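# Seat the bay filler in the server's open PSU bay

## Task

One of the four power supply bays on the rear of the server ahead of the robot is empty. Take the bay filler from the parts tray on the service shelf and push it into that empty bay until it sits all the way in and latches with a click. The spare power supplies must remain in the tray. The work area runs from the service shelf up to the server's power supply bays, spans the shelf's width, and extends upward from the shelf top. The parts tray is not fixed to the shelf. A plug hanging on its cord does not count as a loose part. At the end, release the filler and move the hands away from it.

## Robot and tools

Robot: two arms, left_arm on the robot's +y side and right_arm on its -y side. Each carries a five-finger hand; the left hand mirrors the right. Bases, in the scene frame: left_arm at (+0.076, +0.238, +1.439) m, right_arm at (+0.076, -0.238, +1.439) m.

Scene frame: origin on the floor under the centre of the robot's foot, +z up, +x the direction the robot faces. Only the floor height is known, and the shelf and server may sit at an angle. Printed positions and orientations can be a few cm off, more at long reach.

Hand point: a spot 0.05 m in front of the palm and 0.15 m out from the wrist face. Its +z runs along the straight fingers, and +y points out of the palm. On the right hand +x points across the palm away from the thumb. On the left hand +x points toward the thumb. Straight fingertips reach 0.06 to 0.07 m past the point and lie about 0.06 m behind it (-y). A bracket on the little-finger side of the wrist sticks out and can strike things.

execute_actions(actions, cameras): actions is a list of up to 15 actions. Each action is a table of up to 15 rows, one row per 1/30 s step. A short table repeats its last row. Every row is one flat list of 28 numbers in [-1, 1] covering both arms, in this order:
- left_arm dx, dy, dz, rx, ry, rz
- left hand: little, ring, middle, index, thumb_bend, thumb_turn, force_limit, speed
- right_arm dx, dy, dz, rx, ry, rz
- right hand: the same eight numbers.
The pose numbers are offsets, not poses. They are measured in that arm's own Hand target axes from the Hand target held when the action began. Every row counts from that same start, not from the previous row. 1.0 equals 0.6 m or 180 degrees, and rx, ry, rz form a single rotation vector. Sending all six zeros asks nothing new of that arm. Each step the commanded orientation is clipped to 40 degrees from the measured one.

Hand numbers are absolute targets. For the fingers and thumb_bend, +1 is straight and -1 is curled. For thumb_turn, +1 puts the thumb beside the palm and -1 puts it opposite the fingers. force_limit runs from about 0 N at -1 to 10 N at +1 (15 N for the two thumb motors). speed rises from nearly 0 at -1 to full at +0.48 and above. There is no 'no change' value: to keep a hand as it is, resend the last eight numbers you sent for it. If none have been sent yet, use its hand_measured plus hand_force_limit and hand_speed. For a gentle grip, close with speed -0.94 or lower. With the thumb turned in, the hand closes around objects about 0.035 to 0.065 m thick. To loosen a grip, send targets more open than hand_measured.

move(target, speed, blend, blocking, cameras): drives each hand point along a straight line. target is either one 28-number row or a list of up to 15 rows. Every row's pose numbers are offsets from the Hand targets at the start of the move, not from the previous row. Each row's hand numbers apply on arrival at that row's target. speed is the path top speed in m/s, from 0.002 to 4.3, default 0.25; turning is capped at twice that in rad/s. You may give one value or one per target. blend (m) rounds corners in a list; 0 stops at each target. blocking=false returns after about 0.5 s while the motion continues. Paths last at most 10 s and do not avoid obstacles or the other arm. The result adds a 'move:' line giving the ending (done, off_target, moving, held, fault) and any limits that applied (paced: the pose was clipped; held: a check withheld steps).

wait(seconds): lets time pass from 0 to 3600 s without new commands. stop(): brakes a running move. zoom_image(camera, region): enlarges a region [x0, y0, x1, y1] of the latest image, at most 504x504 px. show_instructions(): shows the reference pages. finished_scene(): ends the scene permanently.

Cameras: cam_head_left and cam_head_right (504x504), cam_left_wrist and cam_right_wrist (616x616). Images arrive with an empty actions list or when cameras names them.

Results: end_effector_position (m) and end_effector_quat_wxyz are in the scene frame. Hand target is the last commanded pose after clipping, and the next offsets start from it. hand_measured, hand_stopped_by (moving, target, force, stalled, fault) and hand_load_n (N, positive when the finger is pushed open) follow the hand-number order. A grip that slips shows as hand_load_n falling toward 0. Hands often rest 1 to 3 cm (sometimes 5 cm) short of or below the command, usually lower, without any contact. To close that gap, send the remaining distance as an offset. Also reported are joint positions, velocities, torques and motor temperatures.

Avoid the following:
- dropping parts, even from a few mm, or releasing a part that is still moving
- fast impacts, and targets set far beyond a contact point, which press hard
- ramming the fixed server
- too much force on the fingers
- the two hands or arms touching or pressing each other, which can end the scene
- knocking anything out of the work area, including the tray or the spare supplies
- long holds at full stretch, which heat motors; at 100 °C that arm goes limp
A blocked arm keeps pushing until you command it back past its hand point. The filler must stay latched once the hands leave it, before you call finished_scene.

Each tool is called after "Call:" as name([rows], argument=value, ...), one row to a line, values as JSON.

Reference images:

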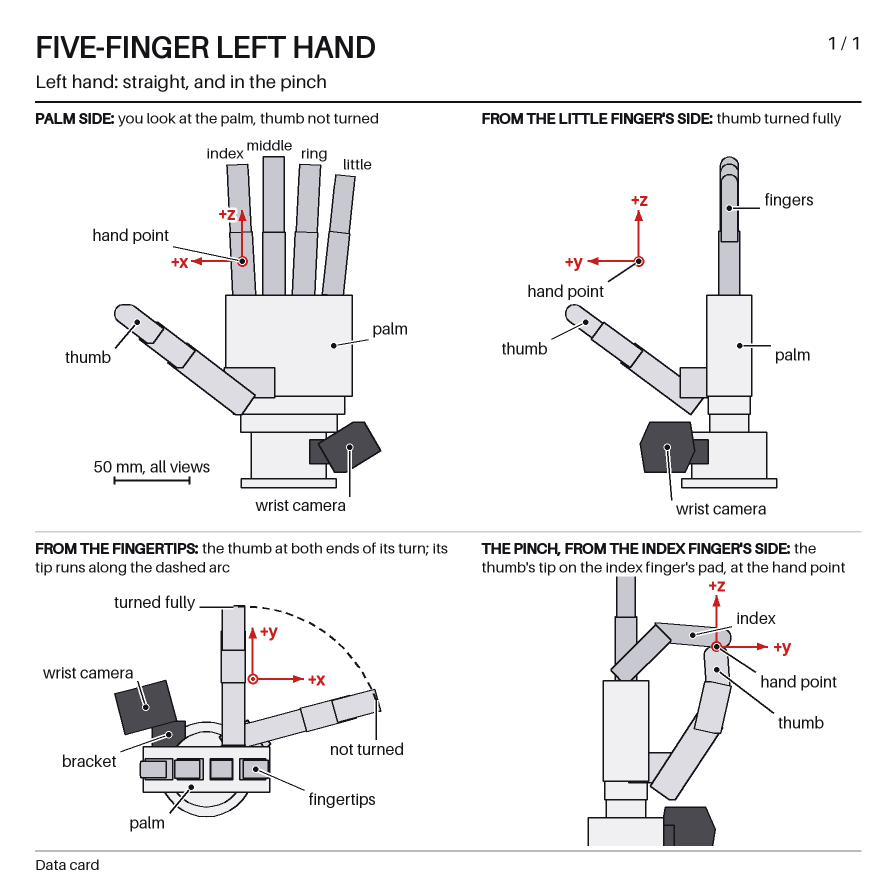

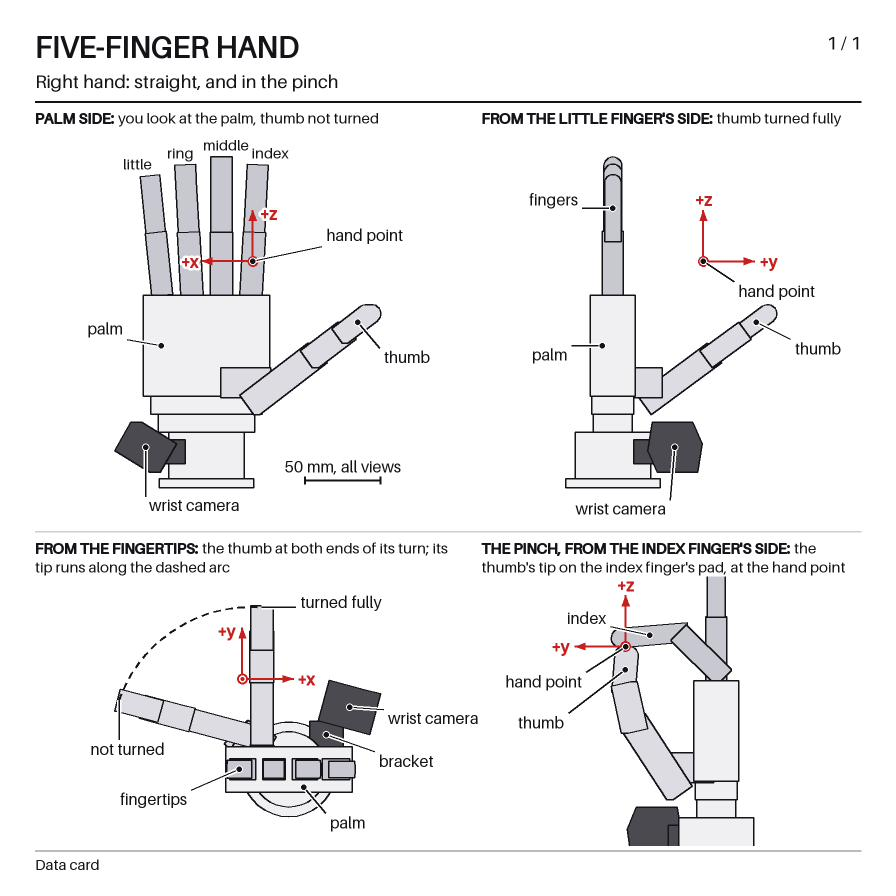

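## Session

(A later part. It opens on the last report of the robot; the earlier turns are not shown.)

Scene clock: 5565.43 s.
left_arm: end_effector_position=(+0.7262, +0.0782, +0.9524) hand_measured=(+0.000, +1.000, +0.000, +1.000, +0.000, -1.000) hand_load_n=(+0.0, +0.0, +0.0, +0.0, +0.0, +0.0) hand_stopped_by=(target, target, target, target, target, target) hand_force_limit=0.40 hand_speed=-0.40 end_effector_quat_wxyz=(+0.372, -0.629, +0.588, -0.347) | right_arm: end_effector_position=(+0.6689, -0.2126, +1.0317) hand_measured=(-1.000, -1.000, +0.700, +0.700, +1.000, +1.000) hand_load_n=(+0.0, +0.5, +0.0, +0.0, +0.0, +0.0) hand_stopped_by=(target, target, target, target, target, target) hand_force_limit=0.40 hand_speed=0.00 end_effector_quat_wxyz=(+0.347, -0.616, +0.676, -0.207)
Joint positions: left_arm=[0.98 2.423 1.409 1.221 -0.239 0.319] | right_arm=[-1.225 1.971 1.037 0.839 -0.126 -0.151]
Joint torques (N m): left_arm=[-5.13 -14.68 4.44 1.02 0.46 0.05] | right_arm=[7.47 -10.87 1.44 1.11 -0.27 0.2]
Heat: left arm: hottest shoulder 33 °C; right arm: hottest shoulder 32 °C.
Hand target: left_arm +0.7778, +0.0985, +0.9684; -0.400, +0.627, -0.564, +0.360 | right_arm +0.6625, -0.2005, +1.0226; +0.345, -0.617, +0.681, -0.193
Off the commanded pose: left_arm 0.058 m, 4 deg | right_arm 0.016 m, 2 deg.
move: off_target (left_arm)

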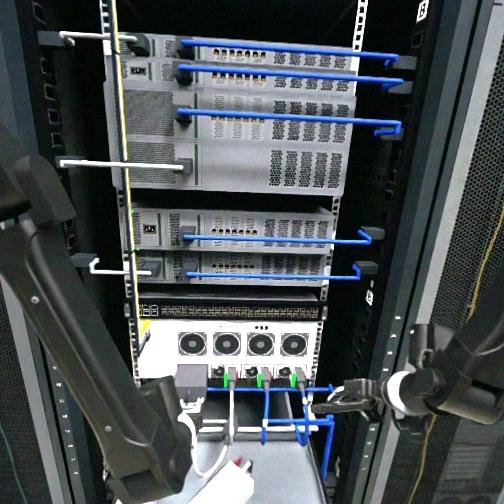

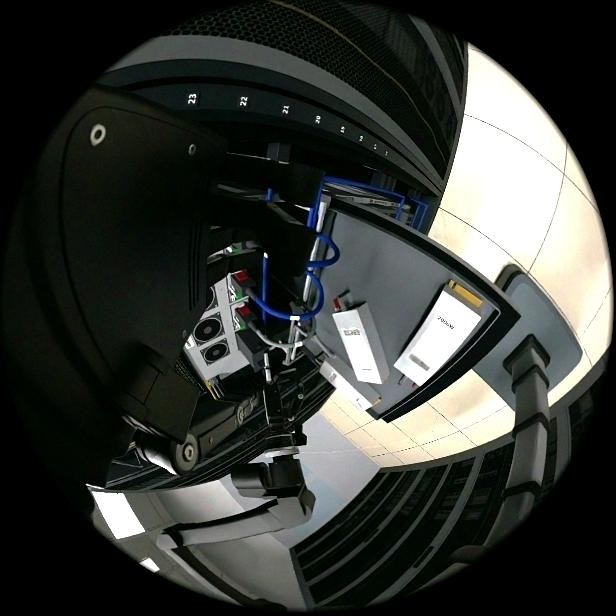

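Call:
move([
  [-0.003,0.0247,-0.053,0.033,0,0,0,1,0,1,0,-1,0.4,-0.4,0,0,0,0,0,0,-1,-1,0.7,0.7,1,1,0.4,0],
], speed=0.05, cameras=["cam_head_left","cam_right_wrist"])

Call:
zoom_image(camera="cam_right_wrist", region=[215, 310, 295, 390])

Scene clock: 5599.00 s.
left_arm: end_effector_position=(+0.7482, +0.0863, +0.9738) hand_measured=(+0.000, +1.000, +0.000, +1.000, +0.000, -1.000) hand_load_n=(+0.0, +0.0, +0.0, +0.0, +0.0, +0.0) hand_stopped_by=(target, target, target, target, target, target) hand_force_limit=0.40 hand_speed=-0.40 end_effector_quat_wxyz=(+0.425, -0.607, +0.544, -0.393) | right_arm: end_effector_position=(+0.6689, -0.2126, +1.0317) hand_measured=(-1.000, -1.000, +0.700, +0.700, +1.000, +1.000) hand_load_n=(+0.0, +0.0, +0.0, -0.5, +0.0, +0.0) hand_stopped_by=(target, target, target, target, target, target) hand_force_limit=0.40 hand_speed=0.00 end_effector_quat_wxyz=(+0.347, -0.616, +0.676, -0.207)
Joint positions: left_arm=[0.988 2.463 1.44 1.4 -0.198 0.327] | right_arm=[-1.225 1.971 1.037 0.839 -0.126 -0.151]
Joint torques (N m): left_arm=[-5.3 -11.69 -0.01 2.56 0.38 0.14] | right_arm=[7.36 -10.87 1.47 1.07 -0.27 0.23]
Heat: left arm: hottest shoulder 34 °C; right arm: hottest shoulder 32 °C.
Hand target: left_arm +0.7427, +0.0964, +0.9684; -0.431, +0.605, -0.545, +0.388 | right_arm +0.6625, -0.2005, +1.0226; +0.345, -0.617, +0.681, -0.193
Off the commanded pose: left_arm 0.013 m, 1 deg | right_arm 0.016 m, 2 deg.
move: off_target (left_arm)

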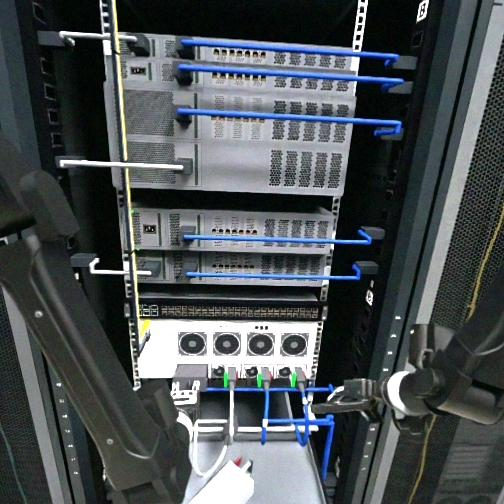

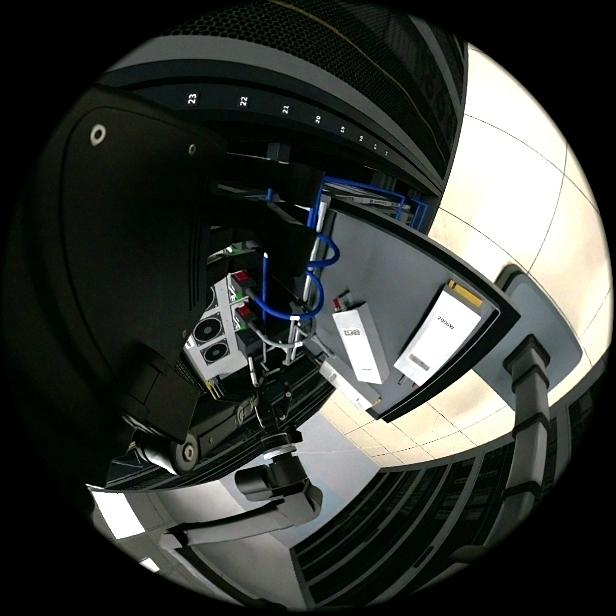

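Scaled by 6.300 from the camera's image (finer frame: 880x880).

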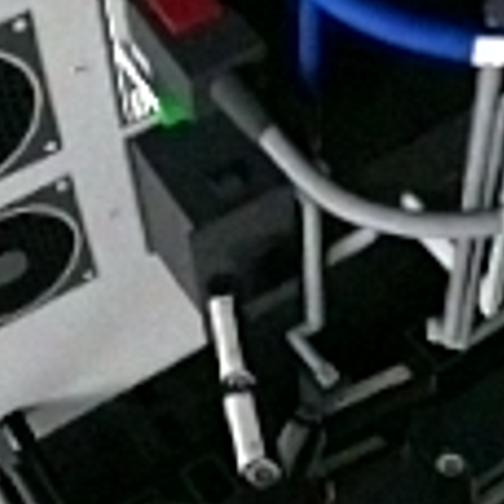

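Call:
zoom_image(camera="cam_head_left", region=[150, 350, 230, 420])

Scaled by 6.300.

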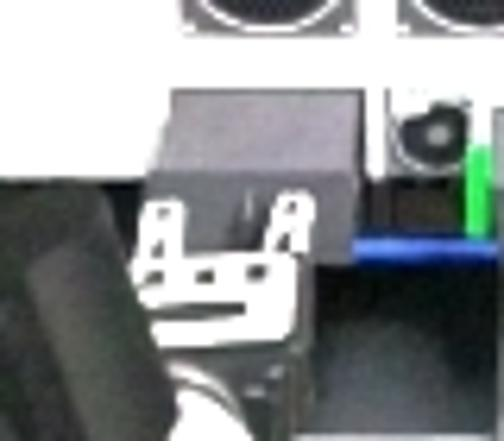

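Call:
move([
  [0.009,0.0255,-0.0027,0,0,0,0,1,0,1,0,-1,0.4,-0.4,0,0,0,0,0,0,-1,-1,0.7,0.7,1,1,0.4,0],
  [0.0093,0.0025,0.0442,0.011,0,0,0,1,0,1,0,-1,0.4,-0.4,0,0,0,0,0,0,-1,-1,0.7,0.7,1,1,0.4,0],
], speed=0.04, cameras=["cam_head_left","cam_right_wrist"])

Call:
zoom_image(camera="cam_right_wrist", region=[215, 310, 295, 390])

Call:
zoom_image(camera="cam_head_left", region=[150, 350, 230, 420])

Scene clock: 5627.87 s.
left_arm: end_effector_position=(+0.7662, +0.0838, +0.9659) hand_measured=(+0.000, +1.000, +0.000, +1.000, +0.000, -1.000) hand_load_n=(+0.0, +0.0, +0.0, -0.5, +0.0, +0.0) hand_stopped_by=(target, target, target, target, target, target) hand_force_limit=0.40 hand_speed=-0.40 end_effector_quat_wxyz=(+0.438, -0.599, +0.536, -0.404) | right_arm: end_effector_position=(+0.6689, -0.2126, +1.0317) hand_measured=(-1.000, -1.000, +0.700, +0.700, +1.000, +1.000) hand_load_n=(+0.0, +0.0, +0.0, +0.0, +0.0, +0.0) hand_stopped_by=(target, target, target, target, target, target) hand_force_limit=0.40 hand_speed=0.00 end_effector_quat_wxyz=(+0.347, -0.616, +0.676, -0.207)
Joint positions: left_arm=[0.991 2.506 1.523 1.4 -0.183 0.333] | right_arm=[-1.225 1.971 1.037 0.839 -0.126 -0.151]
Joint torques (N m): left_arm=[-5.42 -11.93 1.5 1.44 0.39 0.13] | right_arm=[7.53 -11.16 1.46 1.05 -0.26 0.21]
Heat: left arm: hottest shoulder 33 °C; right arm: hottest shoulder 32 °C.
Hand target: left_arm +0.7678, +0.0936, +0.9584; -0.442, +0.598, -0.538, +0.398 | right_arm +0.6625, -0.2005, +1.0226; +0.345, -0.617, +0.681, -0.193
Off the commanded pose: left_arm 0.012 m, 1 deg | right_arm 0.016 m, 2 deg.
move: off_target (left_arm)

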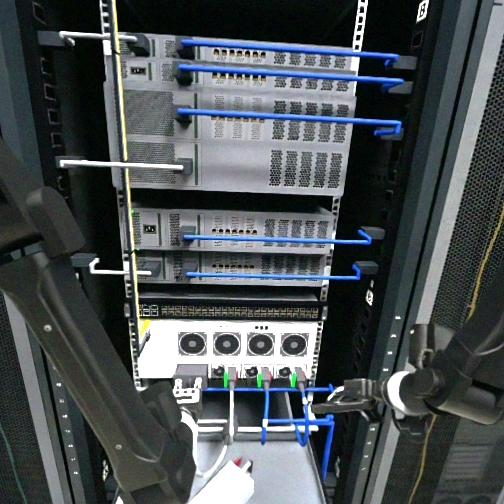

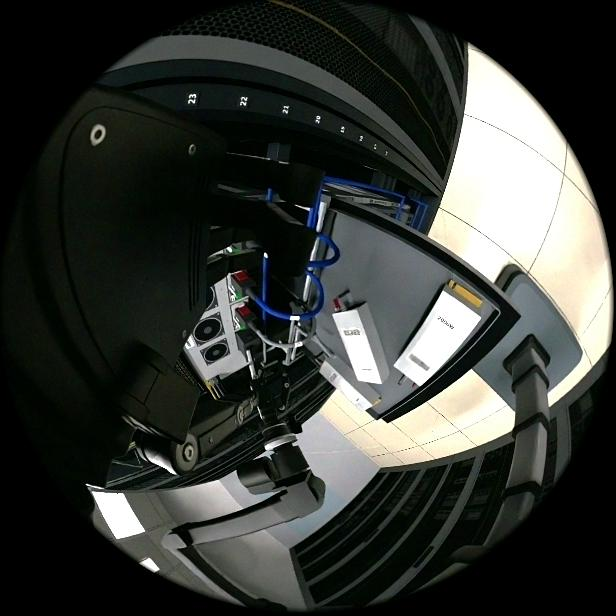

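Scaled by 6.300 from the camera's image (finer frame: 880x880).

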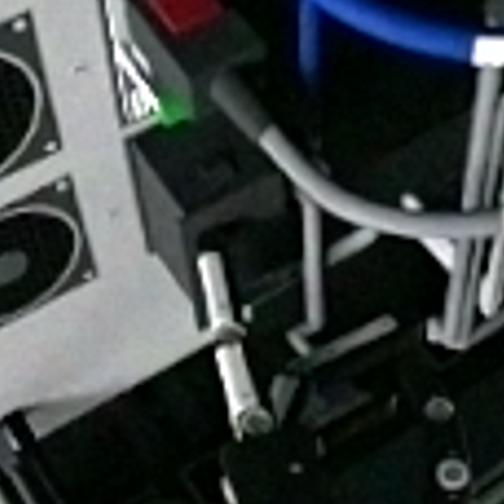

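Scaled by 6.300.

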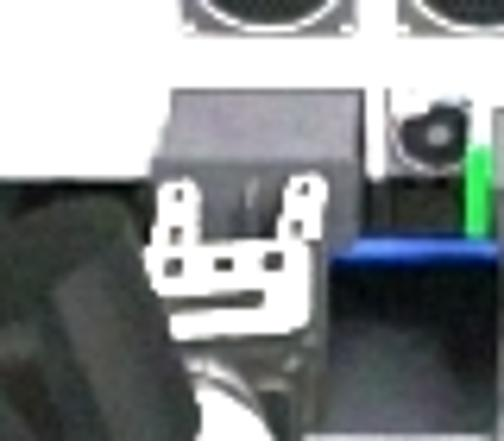

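Call:
move([
  [0.0037,-0.0113,0.0488,0.017,0,0,0,1,0,1,0,-1,0.4,-0.4,0,0,0,0,0,0,-1,-1,0.7,0.7,1,1,0.4,0],
], speed=0.04, cameras=["cam_head_left","cam_right_wrist"])

Call:
zoom_image(camera="cam_right_wrist", region=[215, 310, 295, 390])

Call:
zoom_image(camera="cam_head_left", region=[150, 350, 230, 420])

Scene clock: 5637.37 s.
left_arm: end_effector_position=(+0.7929, +0.0844, +0.9623) hand_measured=(+0.000, +1.000, +0.000, +1.000, +0.000, -1.000) hand_load_n=(+0.0, +0.0, +0.0, +0.0, +0.0, +0.0) hand_stopped_by=(target, target, target, target, target, target) hand_force_limit=0.40 hand_speed=-0.40 end_effector_quat_wxyz=(+0.452, -0.587, +0.526, -0.417) | right_arm: end_effector_position=(+0.6689, -0.2126, +1.0317) hand_measured=(-1.000, -1.000, +0.700, +0.700, +1.000, +1.000) hand_load_n=(+0.0, +0.0, +0.0, +0.0, +0.0, +0.0) hand_stopped_by=(target, target, target, target, target, target) hand_force_limit=0.40 hand_speed=0.00 end_effector_quat_wxyz=(+0.347, -0.616, +0.676, -0.207)
Joint positions: left_arm=[0.998 2.542 1.621 1.384 -0.161 0.338] | right_arm=[-1.225 1.971 1.037 0.839 -0.126 -0.151]
Joint torques (N m): left_arm=[-5.66 -12.69 2.35 1.36 0.4 0.16] | right_arm=[7.59 -10.93 1.47 1.11 -0.25 0.2]
Heat: left arm: hottest shoulder 32 °C; right arm: hottest shoulder 32 °C.
Hand target: left_arm +0.7978, +0.0945, +0.9563; -0.458, +0.586, -0.527, +0.412 | right_arm +0.6625, -0.2005, +1.0226; +0.345, -0.617, +0.681, -0.193
Off the commanded pose: left_arm 0.013 m, 1 deg | right_arm 0.016 m, 2 deg.
move: off_target (left_arm)

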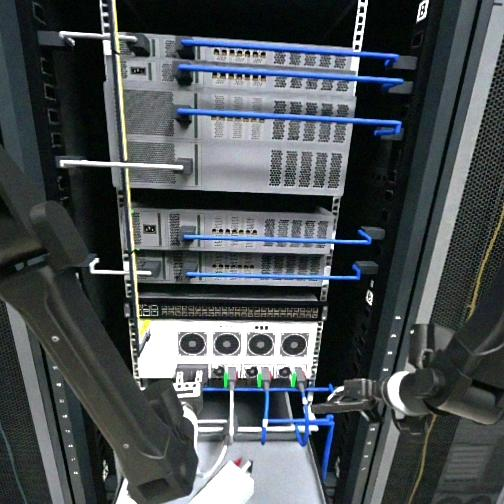

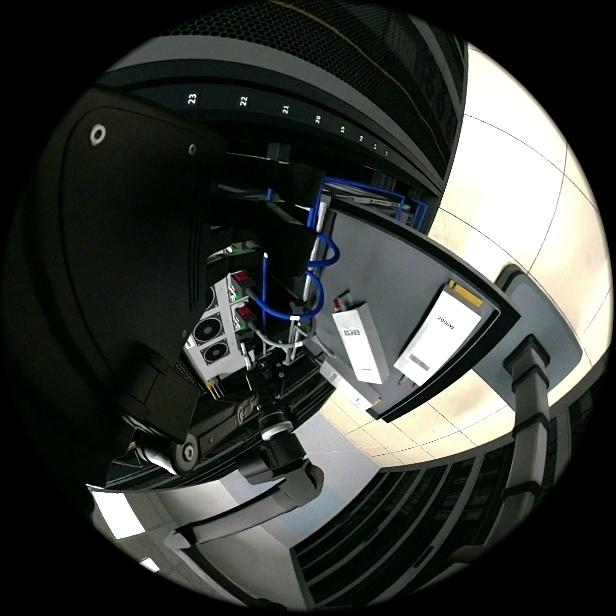

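Scaled by 6.300 from the camera's image (finer frame: 880x880).

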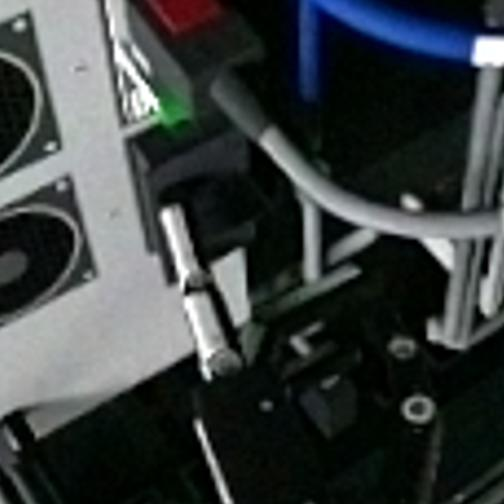

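Scaled by 6.300.

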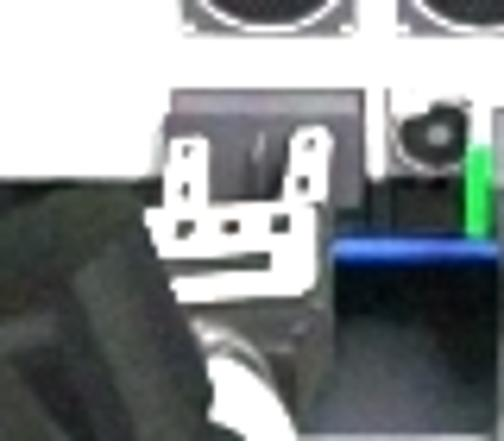

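Call:
move([
  [0.0005,-0.0042,0.0368,0.011,0,0,0,1,0,1,0,-1,0.4,-0.4,0,0,0,0,0,0,-1,-1,0.7,0.7,1,1,0.4,0],
], speed=0.04, cameras=["cam_head_left","cam_right_wrist"])

Call:
zoom_image(camera="cam_right_wrist", region=[215, 310, 295, 390])

Call:
zoom_image(camera="cam_head_left", region=[150, 350, 230, 420])

Scene clock: 5652.03 s.
left_arm: end_effector_position=(+0.8112, +0.0849, +0.9559) hand_measured=(+0.000, +1.000, +0.000, +1.000, +0.000, -1.000) hand_load_n=(+0.0, +0.0, +0.0, +0.0, +0.0, +0.0) hand_stopped_by=(target, target, target, target, target, target) hand_force_limit=0.40 hand_speed=-0.40 end_effector_quat_wxyz=(+0.459, -0.580, +0.521, -0.425) | right_arm: end_effector_position=(+0.6689, -0.2126, +1.0317) hand_measured=(-1.000, -1.000, +0.700, +0.700, +1.000, +1.000) hand_load_n=(+0.0, +0.0, +0.0, +0.0, +0.0, -0.5) hand_stopped_by=(target, target, target, target, target, target) hand_force_limit=0.40 hand_speed=0.00 end_effector_quat_wxyz=(+0.347, -0.616, +0.676, -0.207)
Joint positions: left_arm=[1.005 2.575 1.702 1.361 -0.141 0.34] | right_arm=[-1.225 1.971 1.037 0.839 -0.126 -0.151]
Joint torques (N m): left_arm=[-5.95 -13.16 2.74 1.37 0.33 0.13] | right_arm=[7.47 -11.16 1.51 1.05 -0.25 0.21]
Heat: left arm: hottest shoulder 32 °C; right arm: hottest shoulder 32 °C.
Hand target: left_arm +0.8198, +0.0966, +0.9534; -0.468, +0.578, -0.520, +0.421 | right_arm +0.6625, -0.2005, +1.0226; +0.345, -0.617, +0.681, -0.193
Off the commanded pose: left_arm 0.015 m, 1 deg | right_arm 0.016 m, 2 deg.
move: off_target (left_arm)

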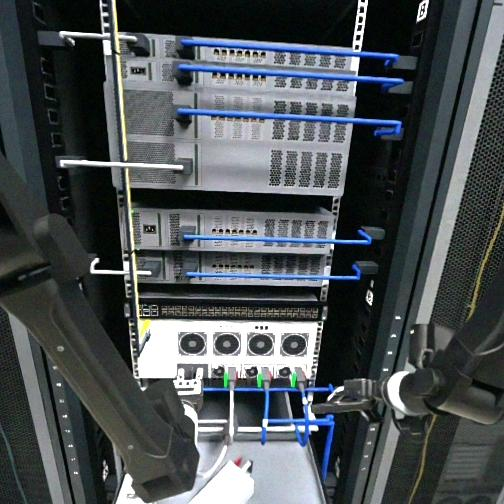

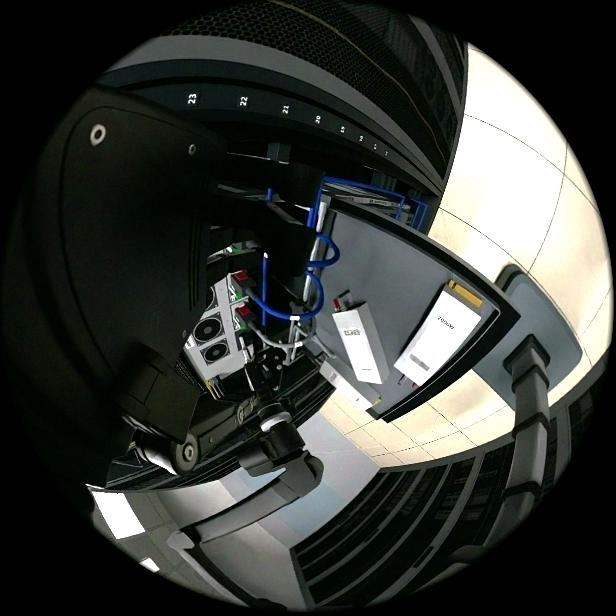

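Scaled by 6.300 from the camera's image (finer frame: 880x880).

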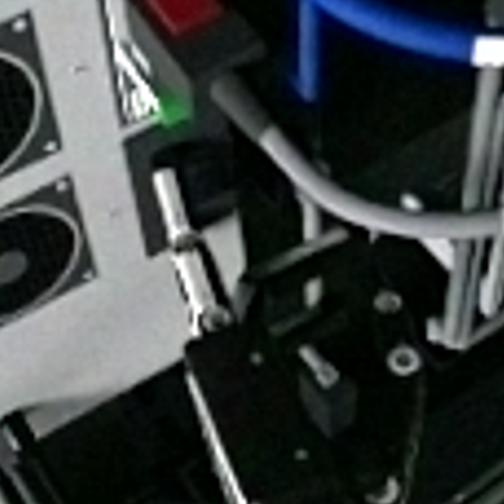

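Scaled by 6.300.

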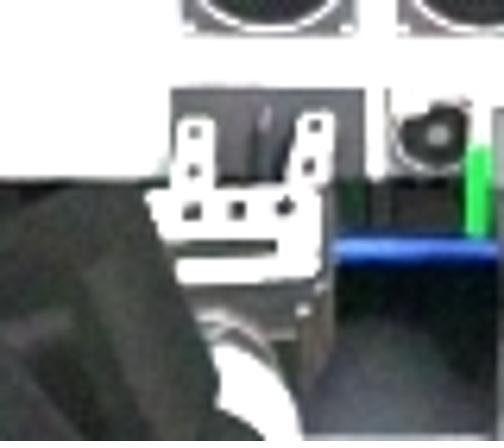

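Call:
move([
  [0.0,-0.0069,0.0328,0.008,0,0,0,1,0,1,0,-1,0.4,-0.4,0,0,0,0,0,0,-1,-1,0.7,0.7,1,1,0.4,0],
], speed=0.03, cameras=["cam_head_left","cam_right_wrist"])

Call:
zoom_image(camera="cam_right_wrist", region=[215, 310, 295, 390])

Call:
zoom_image(camera="cam_head_left", region=[150, 350, 230, 420])

Scene clock: 5662.00 s.
left_arm: end_effector_position=(+0.8114, +0.0842, +0.9499) hand_measured=(+0.000, +1.000, +0.000, +1.000, +0.000, -1.000) hand_load_n=(+0.0, -0.5, +0.0, +0.5, +0.0, +0.0) hand_stopped_by=(target, target, target, target, target, target) hand_force_limit=0.40 hand_speed=-0.40 end_effector_quat_wxyz=(+0.460, -0.577, +0.521, -0.428) | right_arm: end_effector_position=(+0.6689, -0.2126, +1.0317) hand_measured=(-1.000, -1.000, +0.700, +0.700, +1.000, +1.000) hand_load_n=(+0.0, +0.0, +0.0, +0.0, +0.0, +0.0) hand_stopped_by=(target, target, target, target, target, target) hand_force_limit=0.40 hand_speed=0.00 end_effector_quat_wxyz=(+0.347, -0.616, +0.676, -0.207)
Joint positions: left_arm=[1.008 2.594 1.726 1.361 -0.132 0.34] | right_arm=[-1.225 1.971 1.037 0.839 -0.126 -0.151]
Joint torques (N m): left_arm=[-6.01 -13.63 5.07 0.5 0.43 0.16] | right_arm=[7.3 -11.05 1.47 1.06 -0.27 0.2]
Heat: left arm: hottest shoulder 32 °C; right arm: hottest shoulder 32 °C.
Hand target: left_arm +0.8397, +0.0984, +0.9533; -0.475, +0.572, -0.515, +0.428 | right_arm +0.6625, -0.2005, +1.0226; +0.345, -0.617, +0.681, -0.193
Off the commanded pose: left_arm 0.032 m, 2 deg | right_arm 0.016 m, 2 deg.
move: off_target (left_arm)

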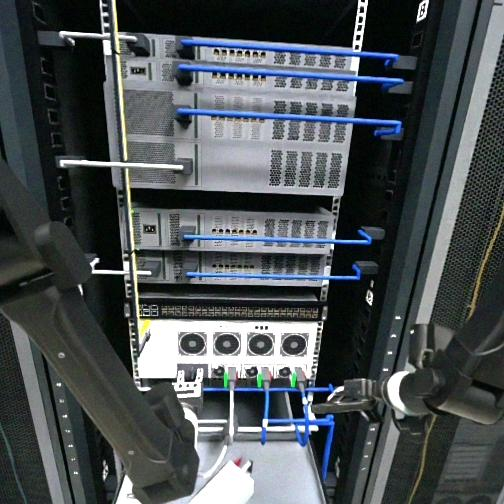

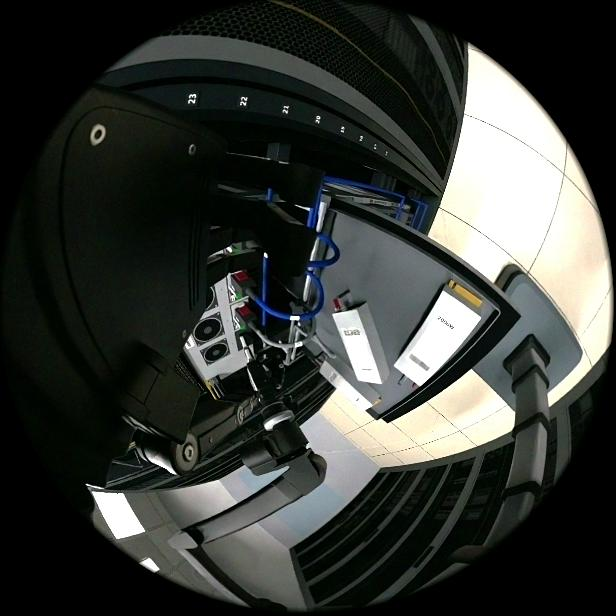

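Scaled by 6.300 from the camera's image (finer frame: 880x880).

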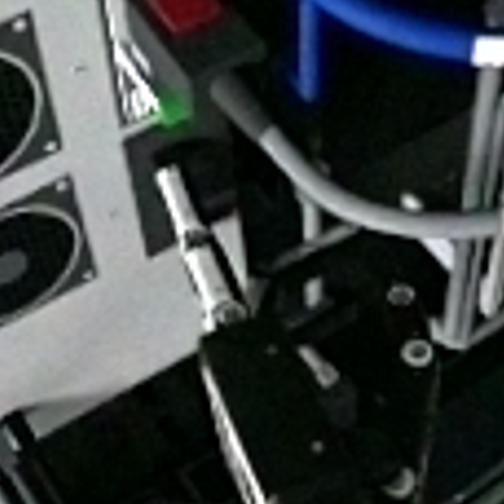

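Scaled by 6.300.

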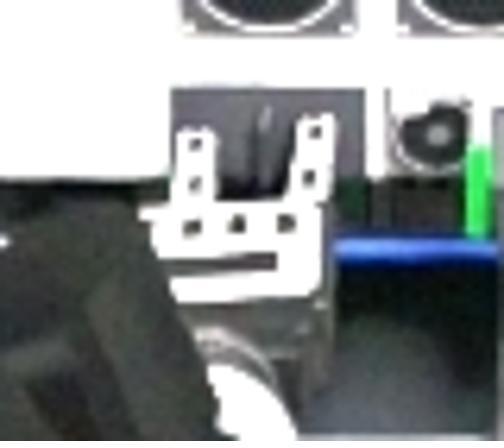

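Call:
move([
  [0.0,-0.0198,0.03,0.01,0,0,0,1,0,1,0,-1,0.4,-0.4,0,0,0,0,0,0,-1,-1,0.7,0.7,1,1,0.4,0],
], speed=0.03, cameras=["cam_head_left","cam_right_wrist","cam_head_right"])

Call:
zoom_image(camera="cam_right_wrist", region=[225, 320, 275, 370])

Call:
zoom_image(camera="cam_head_left", region=[160, 350, 220, 400])

Scene clock: 5680.57 s.
left_arm: end_effector_position=(+0.8124, +0.0844, +0.9488) hand_measured=(+0.000, +1.000, +0.000, +1.000, +0.000, -1.000) hand_load_n=(+0.0, +0.0, +0.0, +0.5, +0.0, +0.0) hand_stopped_by=(target, target, target, target, target, target) hand_force_limit=0.40 hand_speed=-0.40 end_effector_quat_wxyz=(+0.462, -0.574, +0.520, -0.432) | right_arm: end_effector_position=(+0.6689, -0.2126, +1.0317) hand_measured=(-1.000, -1.000, +0.700, +0.700, +1.000, +1.000) hand_load_n=(+0.0, +0.0, +0.0, +0.0, +0.0, -0.5) hand_stopped_by=(target, target, target, target, target, target) hand_force_limit=0.40 hand_speed=0.00 end_effector_quat_wxyz=(+0.347, -0.616, +0.676, -0.207)
Joint positions: left_arm=[1.011 2.602 1.736 1.366 -0.122 0.34] | right_arm=[-1.225 1.971 1.037 0.839 -0.126 -0.151]
Joint torques (N m): left_arm=[-6.07 -14.45 6.31 0.01 0.44 0.2] | right_arm=[7.36 -10.99 1.52 1.06 -0.26 0.2]
Heat: left arm: hottest shoulder 32 °C; right arm: hottest shoulder 32 °C.
Hand target: left_arm +0.8596, +0.1006, +0.9618; -0.484, +0.564, -0.508, +0.436 | right_arm +0.6625, -0.2005, +1.0226; +0.345, -0.617, +0.681, -0.193
Off the commanded pose: left_arm 0.051 m, 3 deg | right_arm 0.016 m, 2 deg.
move: off_target (left_arm)
Images, in order (width x height): cam_head_left 504x504, cam_head_right 504x504, cam_right_wrist 616x616.

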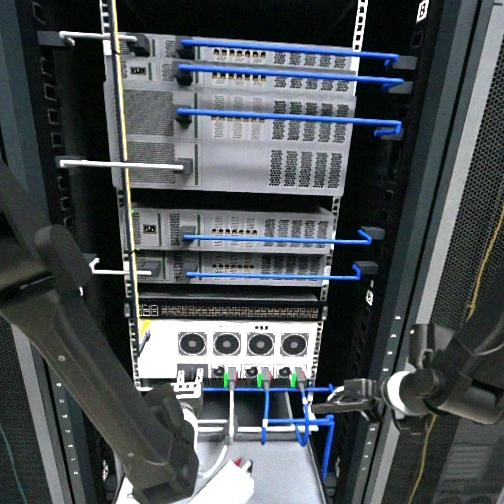

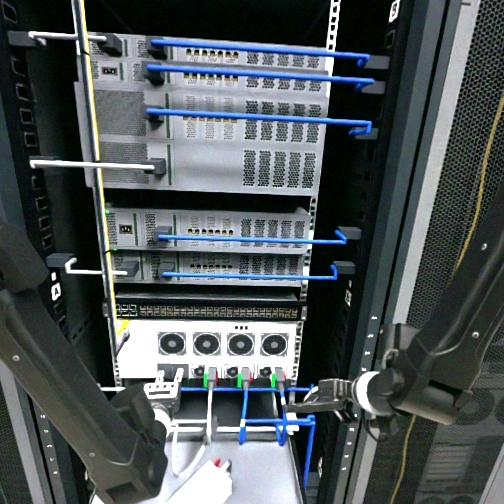

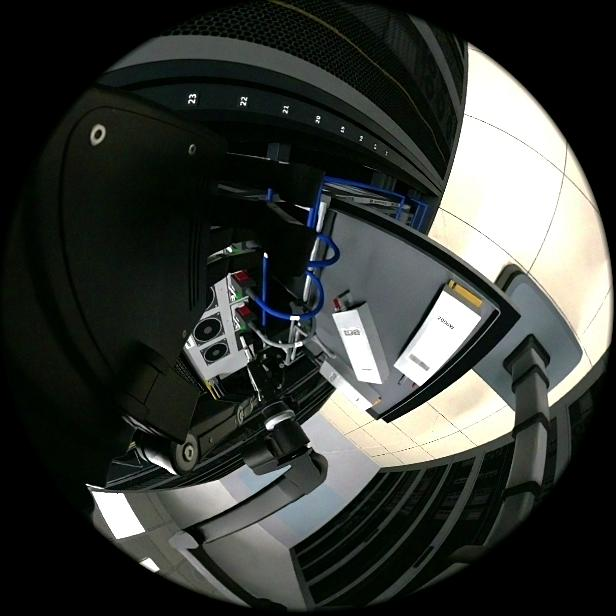

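Scaled by 10.080 from the camera's image (finer frame: 880x880).

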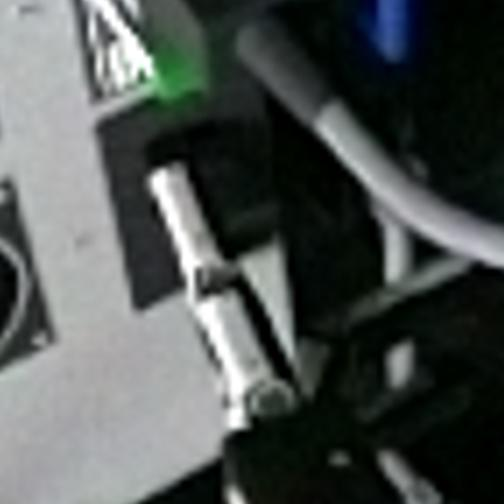

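Scaled by 8.400.

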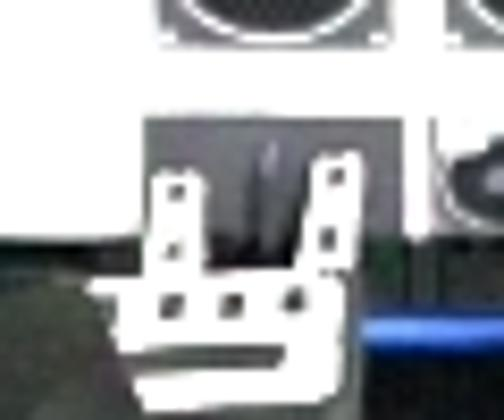

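Call:
move([
  [0.0,-0.006,0.0325,0.01,0,0,0,1,0,1,0,-1,0.4,-0.4,0,0,0,0,0,0,-1,-1,0.7,0.7,1,1,0.4,0],
], speed=0.03, cameras=["cam_head_left","cam_right_wrist"])

Call:
zoom_image(camera="cam_head_left", region=[160, 350, 220, 400])

Scene clock: 5701.00 s.
left_arm: end_effector_position=(+0.8143, +0.0842, +0.9469) hand_measured=(+0.000, +1.000, +0.000, +1.000, +0.000, -1.000) hand_load_n=(+0.0, +0.0, +0.0, +1.0, +0.0, +0.0) hand_stopped_by=(target, target, target, target, target, target) hand_force_limit=0.40 hand_speed=-0.40 end_effector_quat_wxyz=(+0.467, -0.569, +0.513, -0.442) | right_arm: end_effector_position=(+0.6689, -0.2126, +1.0317) hand_measured=(-1.000, -1.000, +0.700, +0.700, +1.000, +1.000) hand_load_n=(+0.0, +0.0, +0.0, +0.0, +0.5, +0.0) hand_stopped_by=(target, target, target, target, target, target) hand_force_limit=0.40 hand_speed=0.00 end_effector_quat_wxyz=(+0.347, -0.616, +0.676, -0.207)
Joint positions: left_arm=[1.016 2.624 1.763 1.386 -0.106 0.331] | right_arm=[-1.225 1.971 1.037 0.839 -0.126 -0.151]
Joint torques (N m): left_arm=[-6.07 -15.21 7.84 -1.07 0.39 0.32] | right_arm=[7.65 -10.99 1.52 1.11 -0.26 0.19]
Heat: left arm: hottest shoulder 33 °C; right arm: hottest shoulder 32 °C.
Hand target: left_arm +0.8792, +0.1028, +0.9623; -0.493, +0.556, -0.501, +0.443 | right_arm +0.6625, -0.2005, +1.0226; +0.345, -0.617, +0.681, -0.193
Off the commanded pose: left_arm 0.069 m, 4 deg | right_arm 0.016 m, 2 deg.
move: off_target (left_arm)

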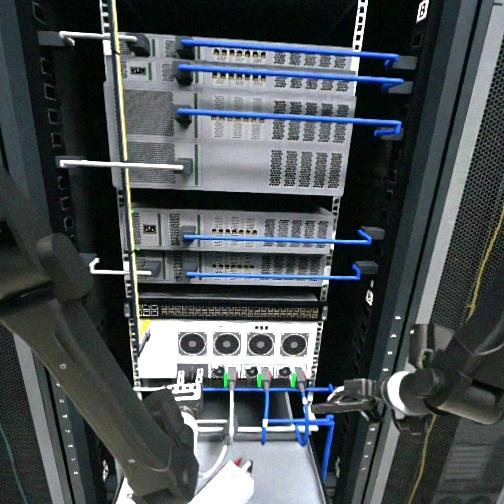

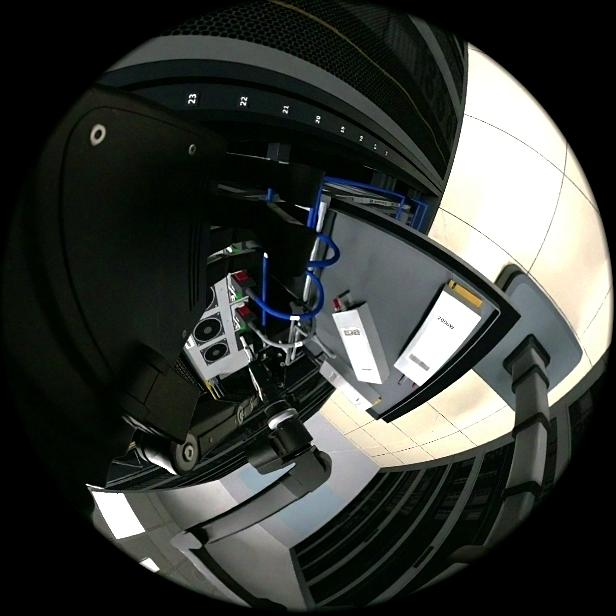

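Scaled by 8.400.

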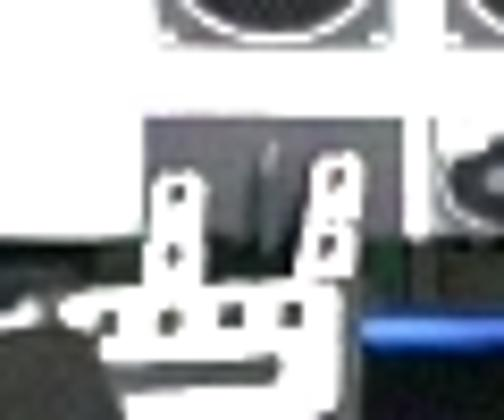

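Call:
execute_actions(actions=[])

Call:
zoom_image(camera="cam_head_left", region=[150, 350, 230, 420])

Call:
zoom_image(camera="cam_right_wrist", region=[215, 310, 295, 390])

Scene clock: 5718.23 s.
left_arm: end_effector_position=(+0.8143, +0.0842, +0.9469) hand_measured=(+0.000, +1.000, +0.000, +1.000, +0.000, -1.000) hand_load_n=(+0.0, +0.0, +0.0, +1.0, +0.0, +0.0) hand_stopped_by=(target, target, target, target, target, target) hand_force_limit=0.40 hand_speed=-0.40 end_effector_quat_wxyz=(+0.467, -0.569, +0.512, -0.442) | right_arm: end_effector_position=(+0.6689, -0.2126, +1.0317) hand_measured=(-1.000, -1.000, +0.700, +0.700, +1.000, +1.000) hand_load_n=(+0.0, +0.0, +0.0, +0.0, +0.0, +0.0) hand_stopped_by=(target, target, target, target, target, target) hand_force_limit=0.40 hand_speed=0.00 end_effector_quat_wxyz=(+0.347, -0.616, +0.676, -0.207)
Joint positions: left_arm=[1.016 2.624 1.763 1.386 -0.106 0.331] | right_arm=[-1.225 1.971 1.037 0.839 -0.126 -0.151]
Joint velocities: within noise
Joint torques (N m): left_arm=[-5.95 -15.5 7.87 -1.07 0.38 0.3] | right_arm=[7.47 -10.7 1.5 1.09 -0.28 0.2]
Motor temperatures (°C): left_arm=[24 34 30 25 23 24] | right_arm=[24 32 26 24 22 25]
Heat: left arm: hottest shoulder 34 °C; right arm: hottest shoulder 32 °C.
Hand target: left_arm +0.8792, +0.1027, +0.9623; -0.493, +0.556, -0.501, +0.443 | right_arm +0.6625, -0.2005, +1.0226; +0.345, -0.617, +0.681, -0.193
Off the commanded pose: left_arm 0.069 m, 4 deg | right_arm 0.016 m, 2 deg.

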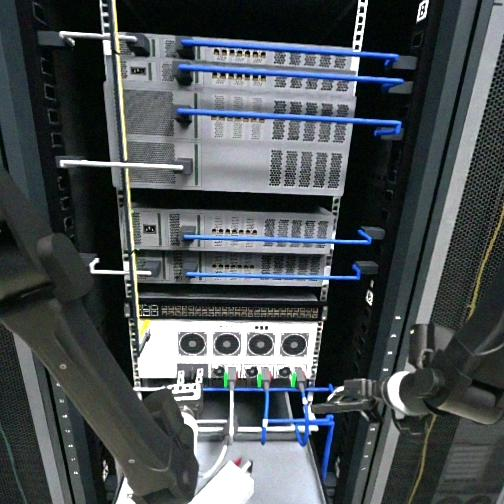

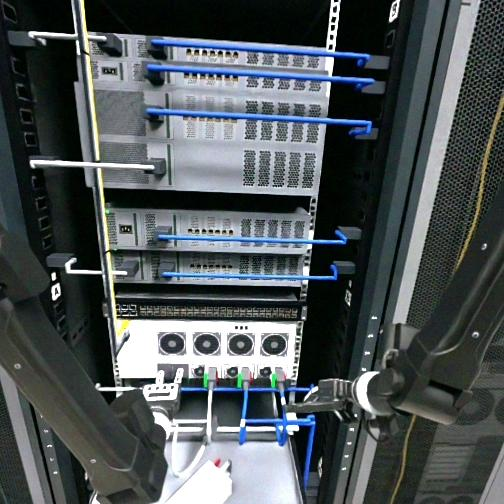

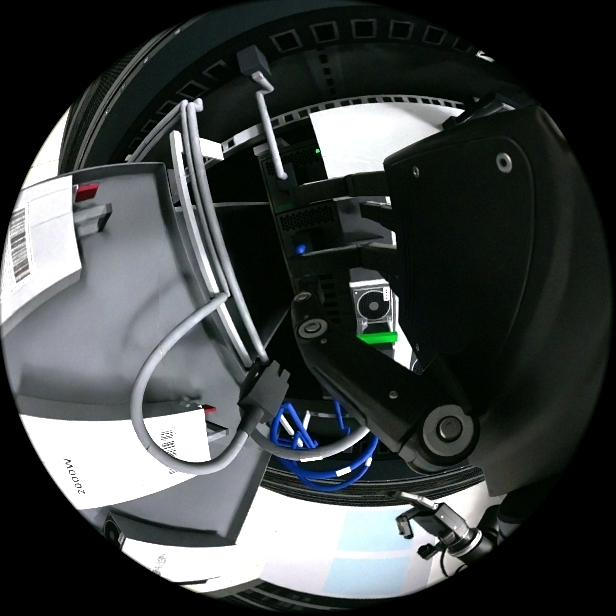

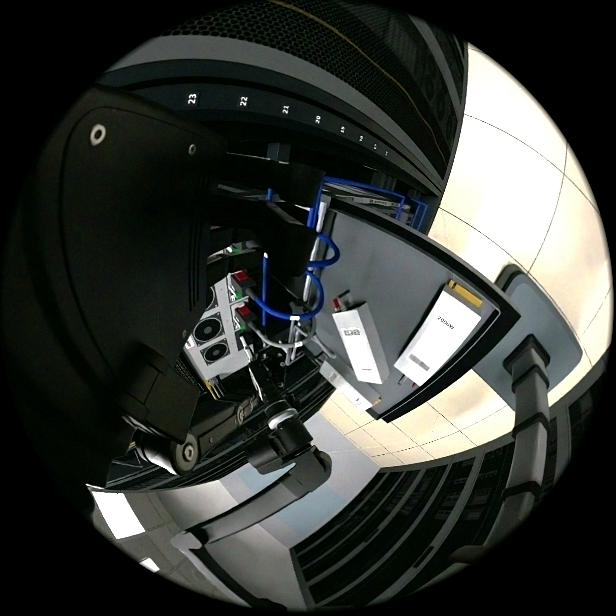

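Scaled by 6.300.

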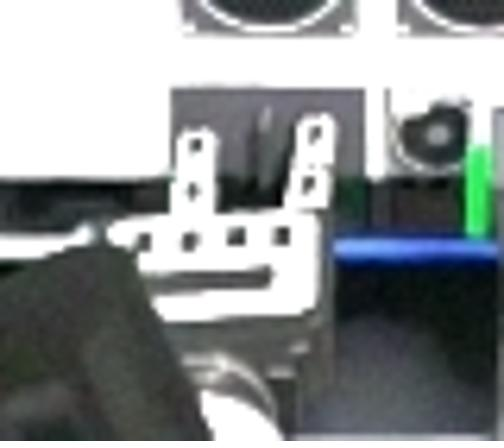

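Scaled by 6.300 from the camera's image (finer frame: 880x880).

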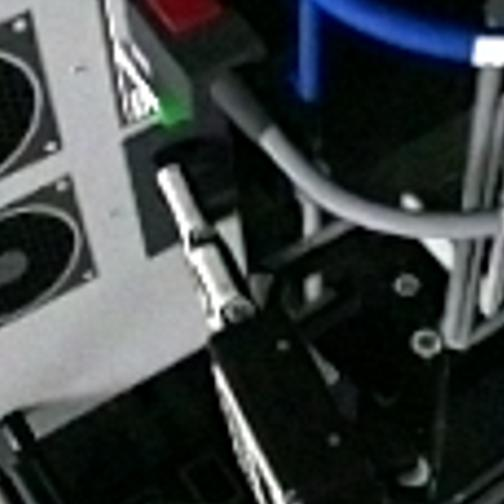

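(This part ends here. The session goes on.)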